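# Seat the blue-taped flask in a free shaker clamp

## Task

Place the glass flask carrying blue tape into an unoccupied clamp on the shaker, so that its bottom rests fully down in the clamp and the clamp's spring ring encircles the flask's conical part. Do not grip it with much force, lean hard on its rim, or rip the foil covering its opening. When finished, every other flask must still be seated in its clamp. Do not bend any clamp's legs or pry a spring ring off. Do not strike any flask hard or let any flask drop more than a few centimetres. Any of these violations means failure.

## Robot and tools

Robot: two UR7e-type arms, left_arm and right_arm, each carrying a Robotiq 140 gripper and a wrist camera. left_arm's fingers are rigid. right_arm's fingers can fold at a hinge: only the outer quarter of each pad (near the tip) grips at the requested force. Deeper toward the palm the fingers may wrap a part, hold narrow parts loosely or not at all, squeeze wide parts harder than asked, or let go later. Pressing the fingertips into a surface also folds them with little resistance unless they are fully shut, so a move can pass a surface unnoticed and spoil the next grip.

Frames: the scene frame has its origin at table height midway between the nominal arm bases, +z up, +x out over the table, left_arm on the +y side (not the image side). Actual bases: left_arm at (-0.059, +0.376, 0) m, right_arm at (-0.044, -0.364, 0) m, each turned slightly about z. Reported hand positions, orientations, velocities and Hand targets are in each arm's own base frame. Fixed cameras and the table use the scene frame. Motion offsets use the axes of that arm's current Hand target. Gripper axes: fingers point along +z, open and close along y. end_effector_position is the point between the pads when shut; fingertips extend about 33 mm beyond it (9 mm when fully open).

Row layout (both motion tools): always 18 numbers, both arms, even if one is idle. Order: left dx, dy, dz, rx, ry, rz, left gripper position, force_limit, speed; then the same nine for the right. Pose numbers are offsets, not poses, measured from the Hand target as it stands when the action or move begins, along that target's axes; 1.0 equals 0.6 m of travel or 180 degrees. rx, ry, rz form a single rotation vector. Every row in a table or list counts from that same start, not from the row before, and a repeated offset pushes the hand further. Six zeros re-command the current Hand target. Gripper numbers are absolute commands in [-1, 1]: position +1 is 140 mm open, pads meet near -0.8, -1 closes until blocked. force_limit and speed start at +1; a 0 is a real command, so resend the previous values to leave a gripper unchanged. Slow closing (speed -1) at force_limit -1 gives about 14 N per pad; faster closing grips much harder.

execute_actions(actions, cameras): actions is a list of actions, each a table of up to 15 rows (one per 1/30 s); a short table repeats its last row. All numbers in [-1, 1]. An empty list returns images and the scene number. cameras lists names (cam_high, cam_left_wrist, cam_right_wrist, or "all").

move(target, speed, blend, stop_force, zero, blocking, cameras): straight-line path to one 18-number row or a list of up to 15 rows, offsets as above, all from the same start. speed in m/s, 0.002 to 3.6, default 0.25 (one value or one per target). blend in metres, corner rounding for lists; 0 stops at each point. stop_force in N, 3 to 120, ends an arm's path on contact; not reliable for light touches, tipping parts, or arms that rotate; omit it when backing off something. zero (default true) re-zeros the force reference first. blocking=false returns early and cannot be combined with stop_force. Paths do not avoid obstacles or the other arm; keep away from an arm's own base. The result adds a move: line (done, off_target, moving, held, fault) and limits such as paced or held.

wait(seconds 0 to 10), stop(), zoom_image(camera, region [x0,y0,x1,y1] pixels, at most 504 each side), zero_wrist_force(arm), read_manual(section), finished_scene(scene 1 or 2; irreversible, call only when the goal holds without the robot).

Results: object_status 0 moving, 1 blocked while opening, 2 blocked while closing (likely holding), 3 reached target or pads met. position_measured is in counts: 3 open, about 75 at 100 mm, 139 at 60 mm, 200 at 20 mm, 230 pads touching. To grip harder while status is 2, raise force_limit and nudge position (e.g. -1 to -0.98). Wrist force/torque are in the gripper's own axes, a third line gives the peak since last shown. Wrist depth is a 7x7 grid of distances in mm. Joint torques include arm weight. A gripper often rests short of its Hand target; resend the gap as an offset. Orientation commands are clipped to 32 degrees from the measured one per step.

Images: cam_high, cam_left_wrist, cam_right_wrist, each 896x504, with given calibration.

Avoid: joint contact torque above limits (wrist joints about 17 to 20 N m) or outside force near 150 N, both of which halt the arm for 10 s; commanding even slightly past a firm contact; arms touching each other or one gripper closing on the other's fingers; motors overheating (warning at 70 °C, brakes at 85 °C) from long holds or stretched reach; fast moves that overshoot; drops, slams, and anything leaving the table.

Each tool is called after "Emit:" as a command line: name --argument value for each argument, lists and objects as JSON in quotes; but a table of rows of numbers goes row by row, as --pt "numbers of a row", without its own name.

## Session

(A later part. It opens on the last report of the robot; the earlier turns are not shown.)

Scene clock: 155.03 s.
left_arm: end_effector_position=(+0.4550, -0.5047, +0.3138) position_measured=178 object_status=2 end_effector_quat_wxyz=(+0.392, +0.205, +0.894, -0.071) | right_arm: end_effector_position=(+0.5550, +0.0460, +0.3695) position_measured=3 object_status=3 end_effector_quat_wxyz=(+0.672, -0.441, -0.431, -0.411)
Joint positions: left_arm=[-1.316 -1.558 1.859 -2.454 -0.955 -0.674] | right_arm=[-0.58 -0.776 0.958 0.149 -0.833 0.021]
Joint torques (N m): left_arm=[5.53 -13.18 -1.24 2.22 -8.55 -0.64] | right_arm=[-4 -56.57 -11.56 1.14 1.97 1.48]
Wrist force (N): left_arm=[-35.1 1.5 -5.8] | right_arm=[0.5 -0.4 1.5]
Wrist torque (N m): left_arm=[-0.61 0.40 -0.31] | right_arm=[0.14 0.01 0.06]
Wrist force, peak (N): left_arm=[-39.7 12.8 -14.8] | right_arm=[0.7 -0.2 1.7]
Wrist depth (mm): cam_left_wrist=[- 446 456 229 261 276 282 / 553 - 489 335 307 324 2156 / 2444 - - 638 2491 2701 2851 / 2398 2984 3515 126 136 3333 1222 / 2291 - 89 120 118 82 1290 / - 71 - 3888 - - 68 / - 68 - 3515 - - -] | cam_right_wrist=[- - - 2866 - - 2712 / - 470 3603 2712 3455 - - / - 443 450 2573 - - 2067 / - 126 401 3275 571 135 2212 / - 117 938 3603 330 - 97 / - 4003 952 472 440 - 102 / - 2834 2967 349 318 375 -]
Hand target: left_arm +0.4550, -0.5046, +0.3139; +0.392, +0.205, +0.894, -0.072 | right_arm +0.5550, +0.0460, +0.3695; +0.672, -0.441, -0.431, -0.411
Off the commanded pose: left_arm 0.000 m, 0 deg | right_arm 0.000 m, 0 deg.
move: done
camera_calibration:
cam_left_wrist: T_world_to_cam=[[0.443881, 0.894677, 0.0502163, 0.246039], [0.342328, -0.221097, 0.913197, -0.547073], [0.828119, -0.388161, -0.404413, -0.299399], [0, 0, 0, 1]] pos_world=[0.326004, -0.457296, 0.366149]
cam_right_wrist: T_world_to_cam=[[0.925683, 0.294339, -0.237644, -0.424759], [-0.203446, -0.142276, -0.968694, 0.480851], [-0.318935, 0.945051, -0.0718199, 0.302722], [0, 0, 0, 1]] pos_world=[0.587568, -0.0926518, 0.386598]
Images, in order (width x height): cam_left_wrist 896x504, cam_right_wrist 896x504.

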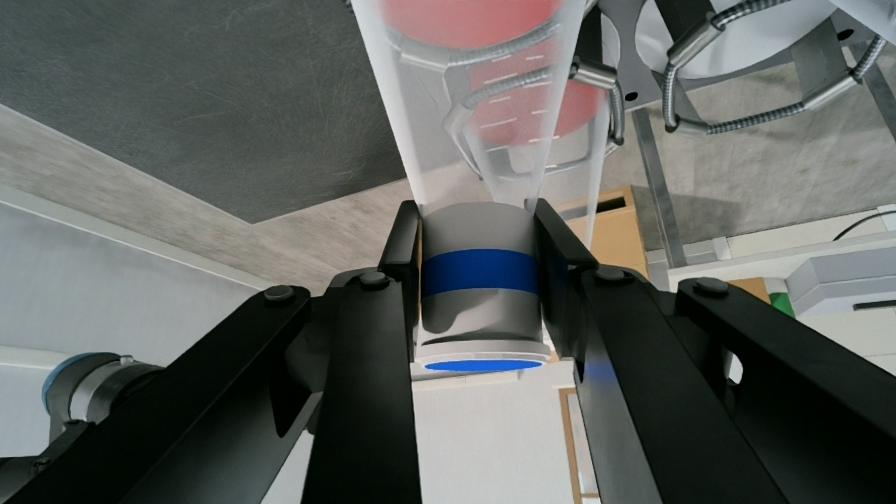

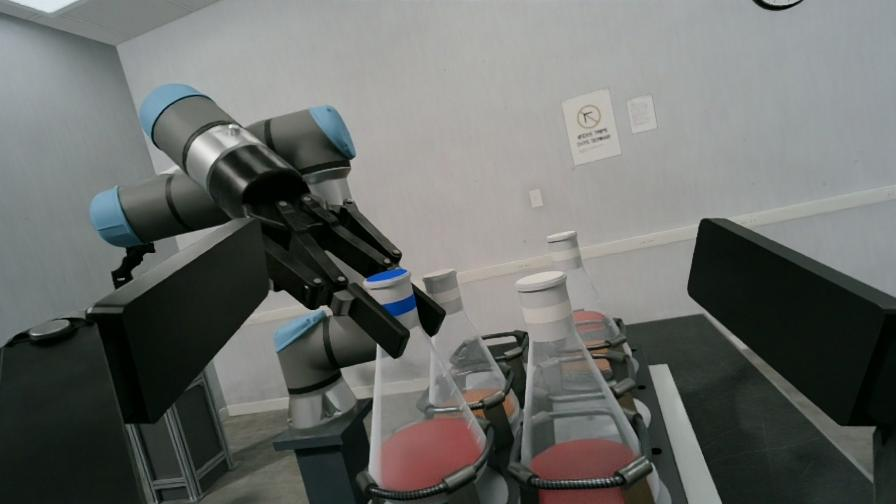

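Emit:
move --target '[0.005,0.016,0.0045,0.015,0,-0.016,-1,-0.05,-1,0,0,0,0,0,0,1,1,1]' --speed 0.03

Emit:
move --target '[0.0045,-0.01,0.004,-0.01,0,0.011,-1,-0.05,-1,0,0,0,0,0,0,1,1,1]' --speed 0.03 --cameras '["cam_right_wrist"]'

Emit:
zoom_image --camera "cam_right_wrist" --region '[310, 190, 530, 504]'

Scene clock: 158.67 s.
left_arm: end_effector_position=(+0.4592, -0.4956, +0.3102) position_measured=178 object_status=2 end_effector_quat_wxyz=(+0.386, +0.192, +0.897, -0.103) end_effector_velocity=(+0.001, +0.002, -0.001) end_effector_angular_velocity=(+0.007, -0.001, +0.002) | right_arm: end_effector_position=(+0.5550, +0.0460, +0.3695) position_measured=3 object_status=3 end_effector_quat_wxyz=(+0.672, -0.441, -0.431, -0.411)
Joint positions: left_arm=[-1.281 -1.577 1.9 -2.531 -1.012 -0.671] | right_arm=[-0.58 -0.776 0.958 0.149 -0.833 0.021]
Joint velocities: left_arm=[0 0 0.001 0.006 0.004 0] | right_arm=[within noise]
Joint torques (N m): left_arm=[-10.66 -26.62 -34.19 -2.32 1.16 1.04] | right_arm=[-3.87 -55.53 -11.2 1.15 1.96 1.4]
Wrist force (N): left_arm=[2.6 1.7 4.1] | right_arm=[0.6 -0.2 1.7]
Wrist torque (N m): left_arm=[-0.73 -0.17 -0.20] | right_arm=[0.18 0.00 0.06]
Wrist force, peak (N): left_arm=[-49.7 -5.4 -9.2] | right_arm=[0.7 -0.2 1.9]
Wrist depth (mm): cam_left_wrist=[457 442 431 - 248 240 244 / - 565 - 263 273 315 280 / 2444 681 - 324 342 2376 2376 / - 3248 3168 125 2789 3019 3055 / - - 89 118 117 82 1172 / - 71 - 4349 - - 68 / - 67 - - - - -] | cam_right_wrist=[- - - 3821 3192 - - / - 498 - 3275 3114 - 2497 / 2933 567 439 - - - 4275 / - 126 410 3552 595 135 - / - 117 945 384 535 145 97 / - 3076 927 518 438 - 102 / - 2627 989 379 308 354 -]
Hand target: left_arm +0.4591, -0.4957, +0.3102; +0.386, +0.192, +0.897, -0.102 | right_arm +0.5550, +0.0460, +0.3695; +0.672, -0.441, -0.431, -0.411
Off the commanded pose: left_arm 0.000 m, 0 deg | right_arm 0.000 m, 0 deg.
move: done

Scene clock: 159.70 s.
left_arm: end_effector_position=(+0.4563, -0.5014, +0.3067) position_measured=178 object_status=2 end_effector_quat_wxyz=(+0.390, +0.201, +0.895, -0.082) end_effector_velocity=(-0.001, -0.001, -0.003) end_effector_angular_velocity=(+0.000, +0.005, -0.003) | right_arm: end_effector_position=(+0.5550, +0.0460, +0.3695) position_measured=3 object_status=3 end_effector_quat_wxyz=(+0.672, -0.441, -0.431, -0.411)
Joint positions: left_arm=[-1.304 -1.561 1.885 -2.496 -0.974 -0.672] | right_arm=[-0.58 -0.776 0.958 0.149 -0.833 0.021]
Joint velocities: left_arm=[0.001 0.002 0.002 -0.002 -0.006 0] | right_arm=[within noise]
Joint torques (N m): left_arm=[7.53 -29.51 -24 -5.77 -1.24 -0.83] | right_arm=[-3.71 -54.85 -10.95 1.18 1.9 1.29]
Wrist force (N): left_arm=[0.1 3.0 4.2] | right_arm=[0.4 -0.2 1.5]
Wrist torque (N m): left_arm=[-0.61 -0.13 -0.20] | right_arm=[0.17 0.02 0.06]
Wrist force, peak (N): left_arm=[1.7 3.8 4.9] | right_arm=[0.7 -0.4 1.8]
Wrist depth (mm): cam_left_wrist=[418 433 431 - 254 249 266 / 526 489 510 282 276 308 274 / 2354 715 679 321 340 2421 2566 / 2421 3092 3130 124 141 2916 2883 / 2950 - 89 118 117 82 1177 / - 71 - 3774 - - 68 / - 68 - 3774 - - -] | cam_right_wrist=[- - - - - - - / - 3363 3408 - 2866 - - / - 449 910 - 3076 - - / - 126 411 - 3114 135 - / - 117 368 386 341 - 97 / - - 974 534 426 - 102 / - 2712 2600 343 357 - -]
Hand target: left_arm +0.4564, -0.5013, +0.3068; +0.390, +0.201, +0.895, -0.082 | right_arm +0.5550, +0.0460, +0.3695; +0.672, -0.441, -0.431, -0.411
Off the commanded pose: left_arm 0.000 m, 0 deg | right_arm 0.000 m, 0 deg.
move: done
camera_calibration:
cam_right_wrist: T_world_to_cam=[[0.925683, 0.294339, -0.237644, -0.424759], [-0.203446, -0.142276, -0.968694, 0.480851], [-0.318935, 0.945051, -0.0718199, 0.302722], [0, 0, 0, 1]] pos_world=[0.587568, -0.0926518, 0.386598]
Images, in order (width x height): cam_right_wrist 896x504.

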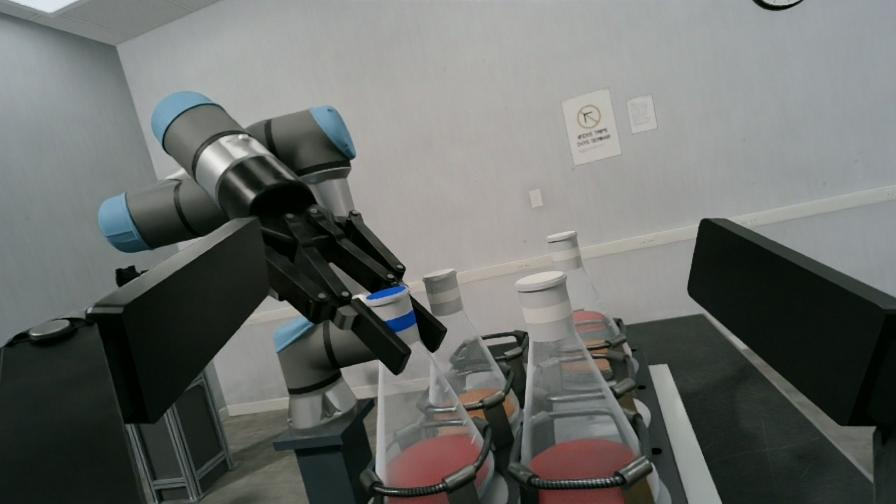

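Scaled by 1.605 from the camera's 896x504 image, which has a finer 1280x720 frame.

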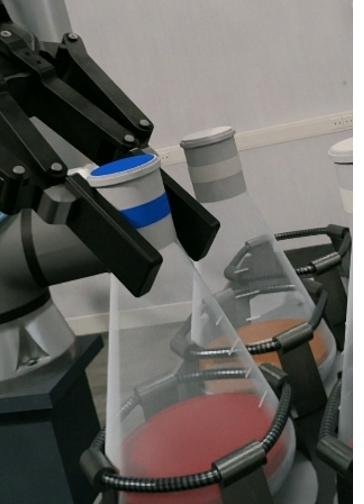

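Emit:
move --target '[0.0426,0,0.0398,0,0,0,-1,-0.05,-1,0,0,0,0,0,0,1,1,1]' --speed 0.025 --stop_force 25 --cameras '["cam_right_wrist"]'

Emit:
zoom_image --camera "cam_right_wrist" --region '[310, 190, 530, 504]'

Scene clock: 164.57 s.
left_arm: end_effector_position=(+0.4565, -0.5011, +0.2914) position_measured=178 object_status=2 end_effector_quat_wxyz=(+0.390, +0.201, +0.895, -0.082) | right_arm: end_effector_position=(+0.5550, +0.0460, +0.3695) position_measured=3 object_status=3 end_effector_quat_wxyz=(+0.672, -0.441, -0.431, -0.411)
Joint positions: left_arm=[-1.304 -1.548 1.914 -2.538 -0.974 -0.671] | right_arm=[-0.58 -0.776 0.958 0.149 -0.833 0.021]
Joint torques (N m): left_arm=[11.05 -28.57 -8.93 -0.61 -0.8 -0.02] | right_arm=[-3.77 -52.77 -11.42 1.15 2 1.2]
Wrist force (N): left_arm=[-9.1 -3.2 -12.3] | right_arm=[0.5 -0.1 1.8]
Wrist torque (N m): left_arm=[-0.09 0.29 -0.76] | right_arm=[0.20 0.01 0.06]
Wrist force, peak (N): left_arm=[-22.4 -2.8 -27.7] | right_arm=[0.8 -0.2 1.8]
Wrist depth (mm): cam_left_wrist=[421 399 - 248 236 237 247 / 505 509 512 253 259 295 273 / 2398 643 629 307 318 2619 2646 / 2516 2984 3130 128 135 3468 1252 / - - 89 117 117 82 1205 / - 71 - 4010 - - 68 / - 67 - 3614 - - -] | cam_right_wrist=[- - - 2573 3039 - 2522 / - 484 3363 - 2683 - - / - 453 897 3275 2933 3363 2899 / - 126 409 3408 3039 135 - / - 117 368 374 574 - 97 / - 2834 974 453 455 - 101 / - 2655 2497 340 311 407 -]
Hand target: left_arm +0.4565, -0.5011, +0.2914; +0.390, +0.201, +0.895, -0.082 (not the last commanded pose) | right_arm +0.5550, +0.0460, +0.3695; +0.672, -0.441, -0.431, -0.411
Off the commanded pose: left_arm 0.020 m, 0 deg | right_arm 0.000 m, 0 deg.
move: contact (left_arm)
camera_calibration:
cam_right_wrist: T_world_to_cam=[[0.925683, 0.294339, -0.237644, -0.424759], [-0.203446, -0.142276, -0.968694, 0.480851], [-0.318935, 0.945051, -0.0718199, 0.302722], [0, 0, 0, 1]] pos_world=[0.587568, -0.0926518, 0.386598]
Images, in order (width x height): cam_right_wrist 896x504.

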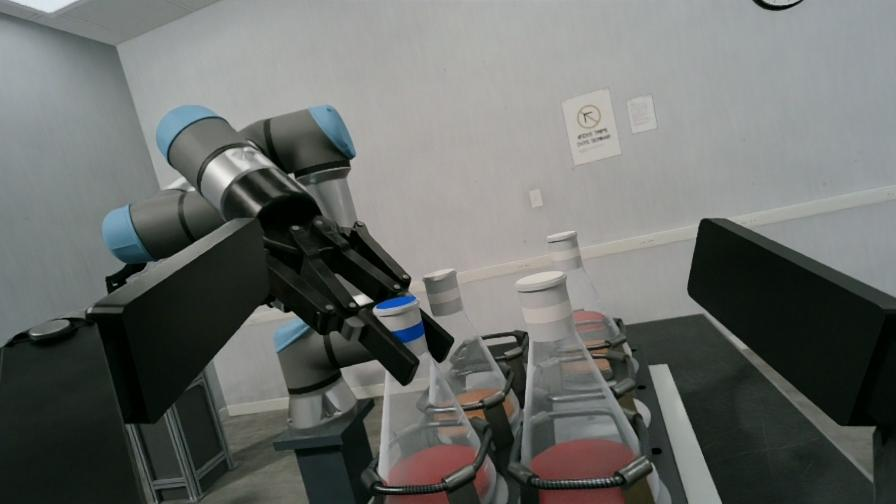

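Scaled by 1.605 from the camera's 896x504 image, which has a finer 1280x720 frame.

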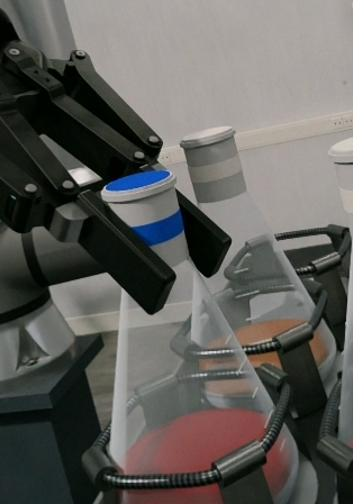

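Emit:
move --target '[-0.0012,0,-0.0011,0,0,0,-1,-0.05,-1,0,0,0,0,0,0,1,1,1]' --speed 0.02

Emit:
move --target '[0,0,0,0,0,0,-0.05,-0.05,-1,0,0,0,0,0,0,1,1,1]' --cameras '["cam_left_wrist","cam_right_wrist"]'

Emit:
zoom_image --camera "cam_right_wrist" --region '[310, 190, 530, 504]'

Scene clock: 170.67 s.
left_arm: end_effector_position=(+0.4565, -0.5012, +0.2924) position_measured=178 object_status=2 end_effector_quat_wxyz=(+0.390, +0.201, +0.895, -0.082) | right_arm: end_effector_position=(+0.5550, +0.0460, +0.3695) position_measured=3 object_status=3 end_effector_quat_wxyz=(+0.672, -0.441, -0.431, -0.411)
Joint positions: left_arm=[-1.304 -1.549 1.912 -2.536 -0.974 -0.671] | right_arm=[-0.58 -0.776 0.958 0.149 -0.833 0.021]
Joint torques (N m): left_arm=[-0.65 -28 -21.67 0.86 -0.24 -0.79] | right_arm=[-3.75 -51.13 -11.64 1.12 2.02 1.21]
Wrist force (N): left_arm=[-7.7 -2.7 -10.4] | right_arm=[0.6 -0.3 1.6]
Wrist torque (N m): left_arm=[-0.12 0.24 -0.73] | right_arm=[0.15 0.00 0.06]
Wrist force, peak (N): left_arm=[-9.3 -3.5 -12.3] | right_arm=[0.4 -0.3 1.8]
Wrist depth (mm): cam_left_wrist=[- 423 428 259 245 235 247 / 522 - 514 267 259 305 274 / 2376 677 - 325 320 2467 2271 / - 3168 3208 127 140 3290 3130 / - - 89 116 117 82 1188 / - 71 - 140 - - 68 / - 67 - 3948 - - -] | cam_right_wrist=[2522 - - 2712 - - - / - 495 917 - 2473 - - / - 459 891 - 3076 - - / - 126 417 - 3152 135 - / - 117 366 380 340 135 97 / - - 966 527 443 - 102 / - 2600 989 381 317 404 -]
Hand target: left_arm +0.4565, -0.5012, +0.2924; +0.390, +0.201, +0.895, -0.082 | right_arm +0.5550, +0.0460, +0.3695; +0.672, -0.441, -0.431, -0.411
Off the commanded pose: left_arm 0.000 m, 0 deg | right_arm 0.000 m, 0 deg.
move: done

Scene clock: 171.80 s.
left_arm: end_effector_position=(+0.4565, -0.5012, +0.2924) position_measured=135 object_status=0 end_effector_quat_wxyz=(+0.390, +0.201, +0.895, -0.082) | right_arm: end_effector_position=(+0.5550, +0.0460, +0.3695) position_measured=3 object_status=3 end_effector_quat_wxyz=(+0.672, -0.441, -0.431, -0.411)
Joint positions: left_arm=[-1.304 -1.549 1.912 -2.536 -0.974 -0.671] | right_arm=[-0.58 -0.776 0.958 0.149 -0.833 0.021]
Joint torques (N m): left_arm=[-4.8 -24.26 -22.22 -5.41 2.57 -0.81] | right_arm=[-3.83 -51.08 -11.4 1.15 1.97 1.17]
Wrist force (N): left_arm=[1.3 -0.3 1.2] | right_arm=[0.7 -0.2 1.6]
Wrist torque (N m): left_arm=[-0.29 0.02 -0.51] | right_arm=[0.19 -0.04 0.06]
Wrist force, peak (N): left_arm=[-8.1 -2.4 -10.7] | right_arm=[0.6 -0.3 1.7]
Wrist depth (mm): cam_left_wrist=[419 407 413 - 209 231 242 / 481 512 466 232 249 295 281 / 2212 566 - 291 300 2138 2701 / 2730 2789 114 126 130 2646 2950 / - 90 95 118 117 86 81 / - 70 - 138 223 - 70 / - - - - - - 67] | cam_right_wrist=[- - - 2232 2627 - - / - 487 849 2712 2967 - - / - 457 885 - 3655 - 2232 / - 126 424 2293 - 135 2627 / - 117 367 381 534 145 97 / - 2866 963 533 426 - 101 / - 2683 3192 399 317 344 -]
Hand target: left_arm +0.4565, -0.5012, +0.2924; +0.390, +0.201, +0.895, -0.082 | right_arm +0.5550, +0.0460, +0.3695; +0.672, -0.441, -0.431, -0.411
Off the commanded pose: left_arm 0.000 m, 0 deg | right_arm 0.000 m, 0 deg.
move: done
camera_calibration:
cam_left_wrist: T_world_to_cam=[[0.444916, 0.895156, 0.027297, 0.249784], [0.350914, -0.202294, 0.914296, -0.522065], [0.82396, -0.397206, -0.404127, -0.310623], [0, 0, 0, 1]] pos_world=[0.328008, -0.452587, 0.344972]
cam_right_wrist: T_world_to_cam=[[0.925683, 0.294339, -0.237644, -0.424759], [-0.203446, -0.142276, -0.968694, 0.480851], [-0.318935, 0.945051, -0.0718199, 0.302722], [0, 0, 0, 1]] pos_world=[0.587568, -0.0926518, 0.386598]
Images, in order (width x height): cam_left_wrist 896x504, cam_right_wrist 896x504.

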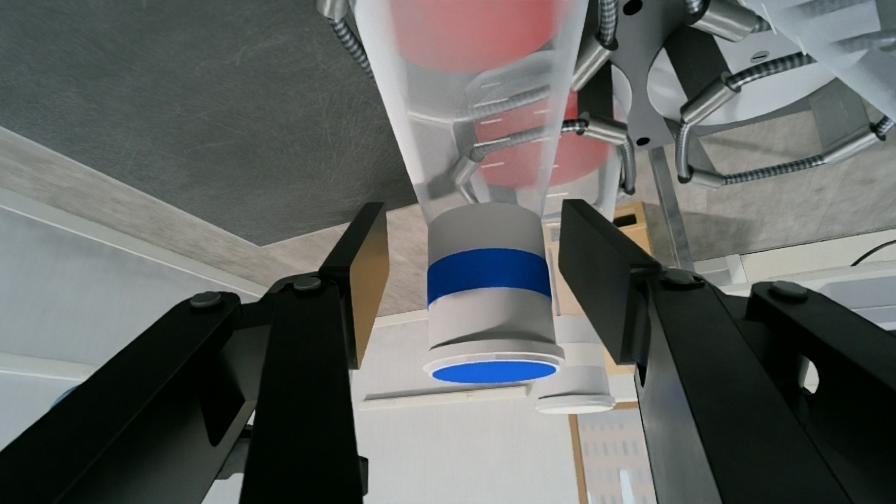

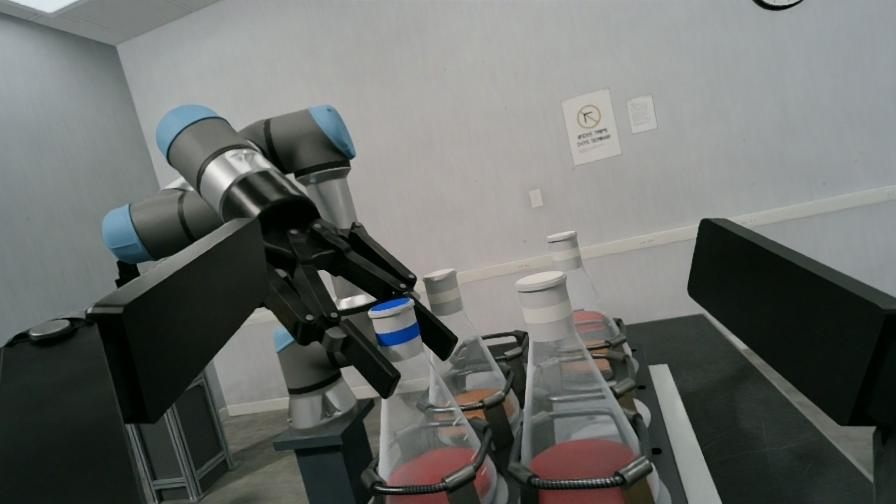

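Scaled by 1.605 from the camera's 896x504 image, which has a finer 1280x720 frame.

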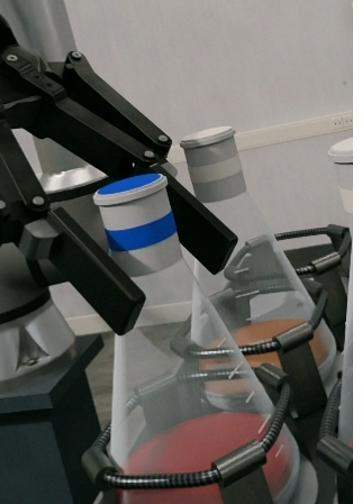

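Emit:
move --pt "0 0 -0.22 0 0 0 0.1 -0.05 -0.5 0 0 0 0 0 0 1 1 1" --pt "-0.087 0.302 -0.49 0 0 0 0.1 -0.05 -0.5 0 0 0 0 0 0 1 1 1" --speed 0.15 --blend '[0.02,0]' --cameras '["all"]'

Emit:
zoom_image --camera "cam_high" --region '[370, 200, 570, 370]'

Emit:
zoom_image --camera "cam_right_wrist" --region '[340, 230, 640, 504]'

Scene clock: 180.97 s.
left_arm: end_effector_position=(+0.3697, -0.2632, +0.5330) position_measured=117 object_status=3 end_effector_quat_wxyz=(+0.390, +0.201, +0.895, -0.082) | right_arm: end_effector_position=(+0.5550, +0.0460, +0.3695) position_measured=3 object_status=3 end_effector_quat_wxyz=(+0.672, -0.441, -0.431, -0.411)
Joint positions: left_arm=[-1.409 -2.173 1.692 -1.629 -0.918 -0.78] | right_arm=[-0.58 -0.776 0.958 0.149 -0.833 0.021]
Joint torques (N m): left_arm=[-11.31 14.67 -24.09 -4.09 3.2 -0.07] | right_arm=[-4.51 -48.83 -12.25 1.17 1.96 1.02]
Wrist force (N): left_arm=[1.5 -0.3 1.4] | right_arm=[0.4 -0.4 1.9]
Wrist torque (N m): left_arm=[-0.31 0.00 -0.51] | right_arm=[0.14 0.02 0.06]
Wrist force, peak (N): left_arm=[1.7 -0.5 3.7] | right_arm=[0.5 0.0 1.9]
Wrist depth (mm): cam_left_wrist=[694 681 462 517 501 1959 1901 / 2193 753 583 2421 2398 2354 2271 / 2592 2916 2883 2883 2883 2950 1699 / 711 3333 139 3377 133 1402 1546 / 715 92 106 3248 150 91 80 / - - 4752 - - - 73 / - - 4207 - - - -] | cam_right_wrist=[2802 - 662 - - 4203 4348 / - 819 658 - 3318 - - / - - 1106 - 2119 2473 2174 / - 125 3233 3603 573 135 2771 / - 117 931 369 485 - 97 / - 2771 959 539 480 - 101 / - 2627 - - 339 345 -]
Hand target: left_arm +0.3697, -0.2633, +0.5329; +0.390, +0.201, +0.895, -0.082 | right_arm +0.5550, +0.0460, +0.3695; +0.672, -0.441, -0.431, -0.411
Off the commanded pose: left_arm 0.000 m, 0 deg | right_arm 0.000 m, 0 deg.
move: done
camera_calibration:
cam_left_wrist: T_world_to_cam=[[0.444837, 0.895202, 0.0270941, 0.0689806], [0.350935, -0.202057, 0.91434, -0.663474], [0.823993, -0.397224, -0.40404, -0.04752], [0, 0, 0, 1]] pos_world=[0.241307, -0.214687, 0.585572]
cam_right_wrist: T_world_to_cam=[[0.925683, 0.294339, -0.237644, -0.424759], [-0.203446, -0.142276, -0.968694, 0.480851], [-0.318935, 0.945051, -0.0718199, 0.302722], [0, 0, 0, 1]] pos_world=[0.587568, -0.0926518, 0.386598]

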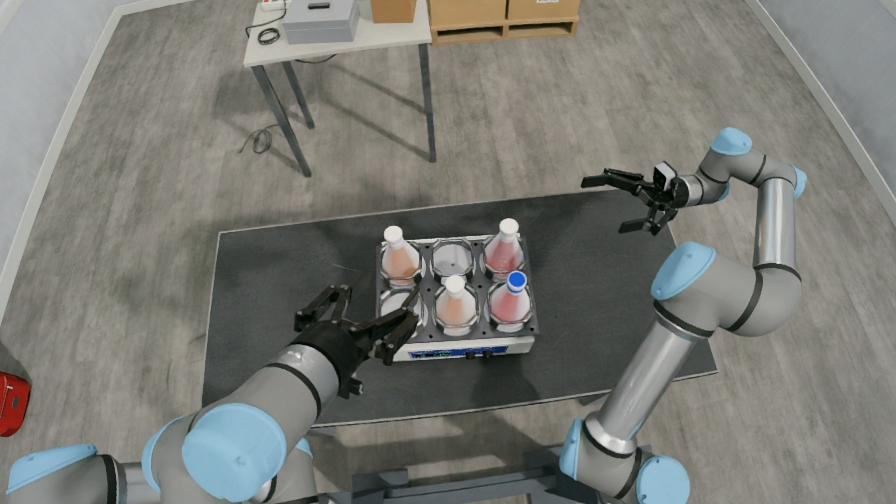

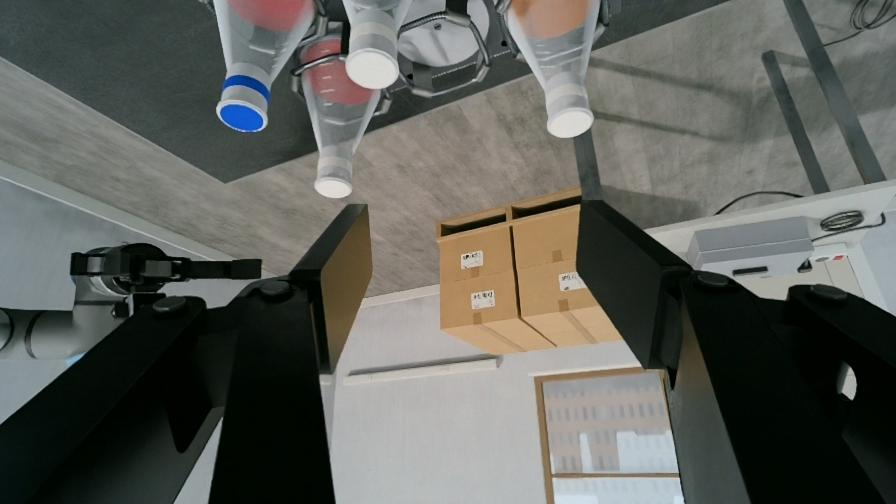

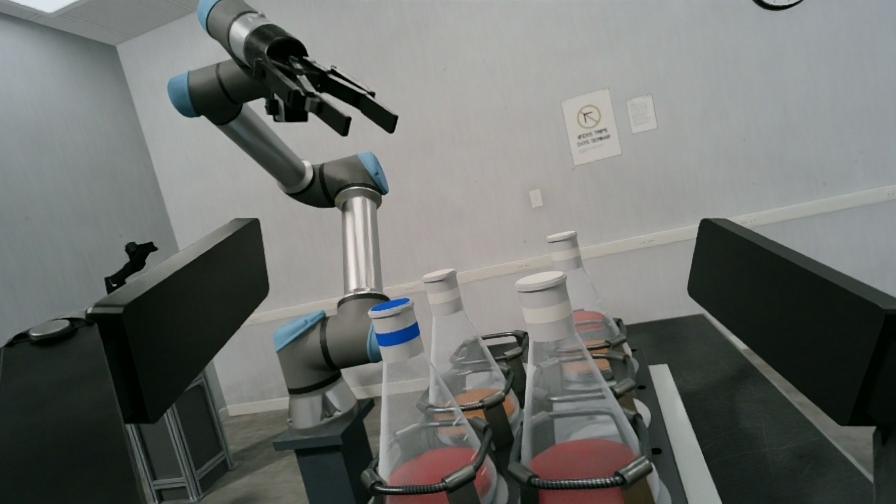

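Scaled by 2.520 from the camera's 896x504 image, which has a finer 1280x720 frame.

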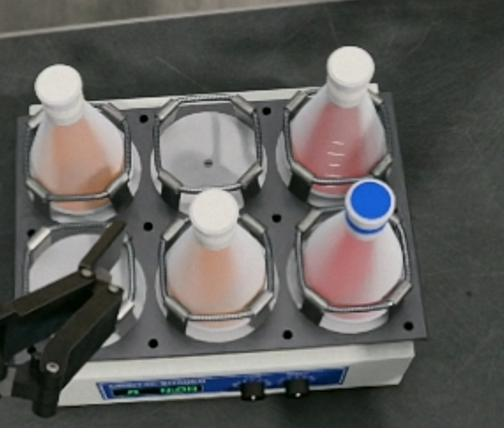

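Scaled by 1.680 from the camera's 896x504 image, which has a finer 1280x720 frame.

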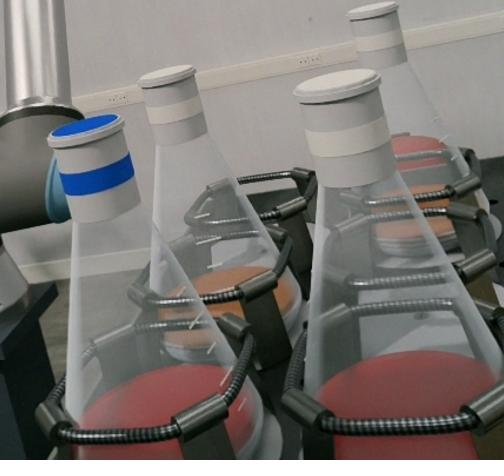

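Seated upright at matching height.

Emit:
finished_scene --scene 2

The scene is finished: the task was done.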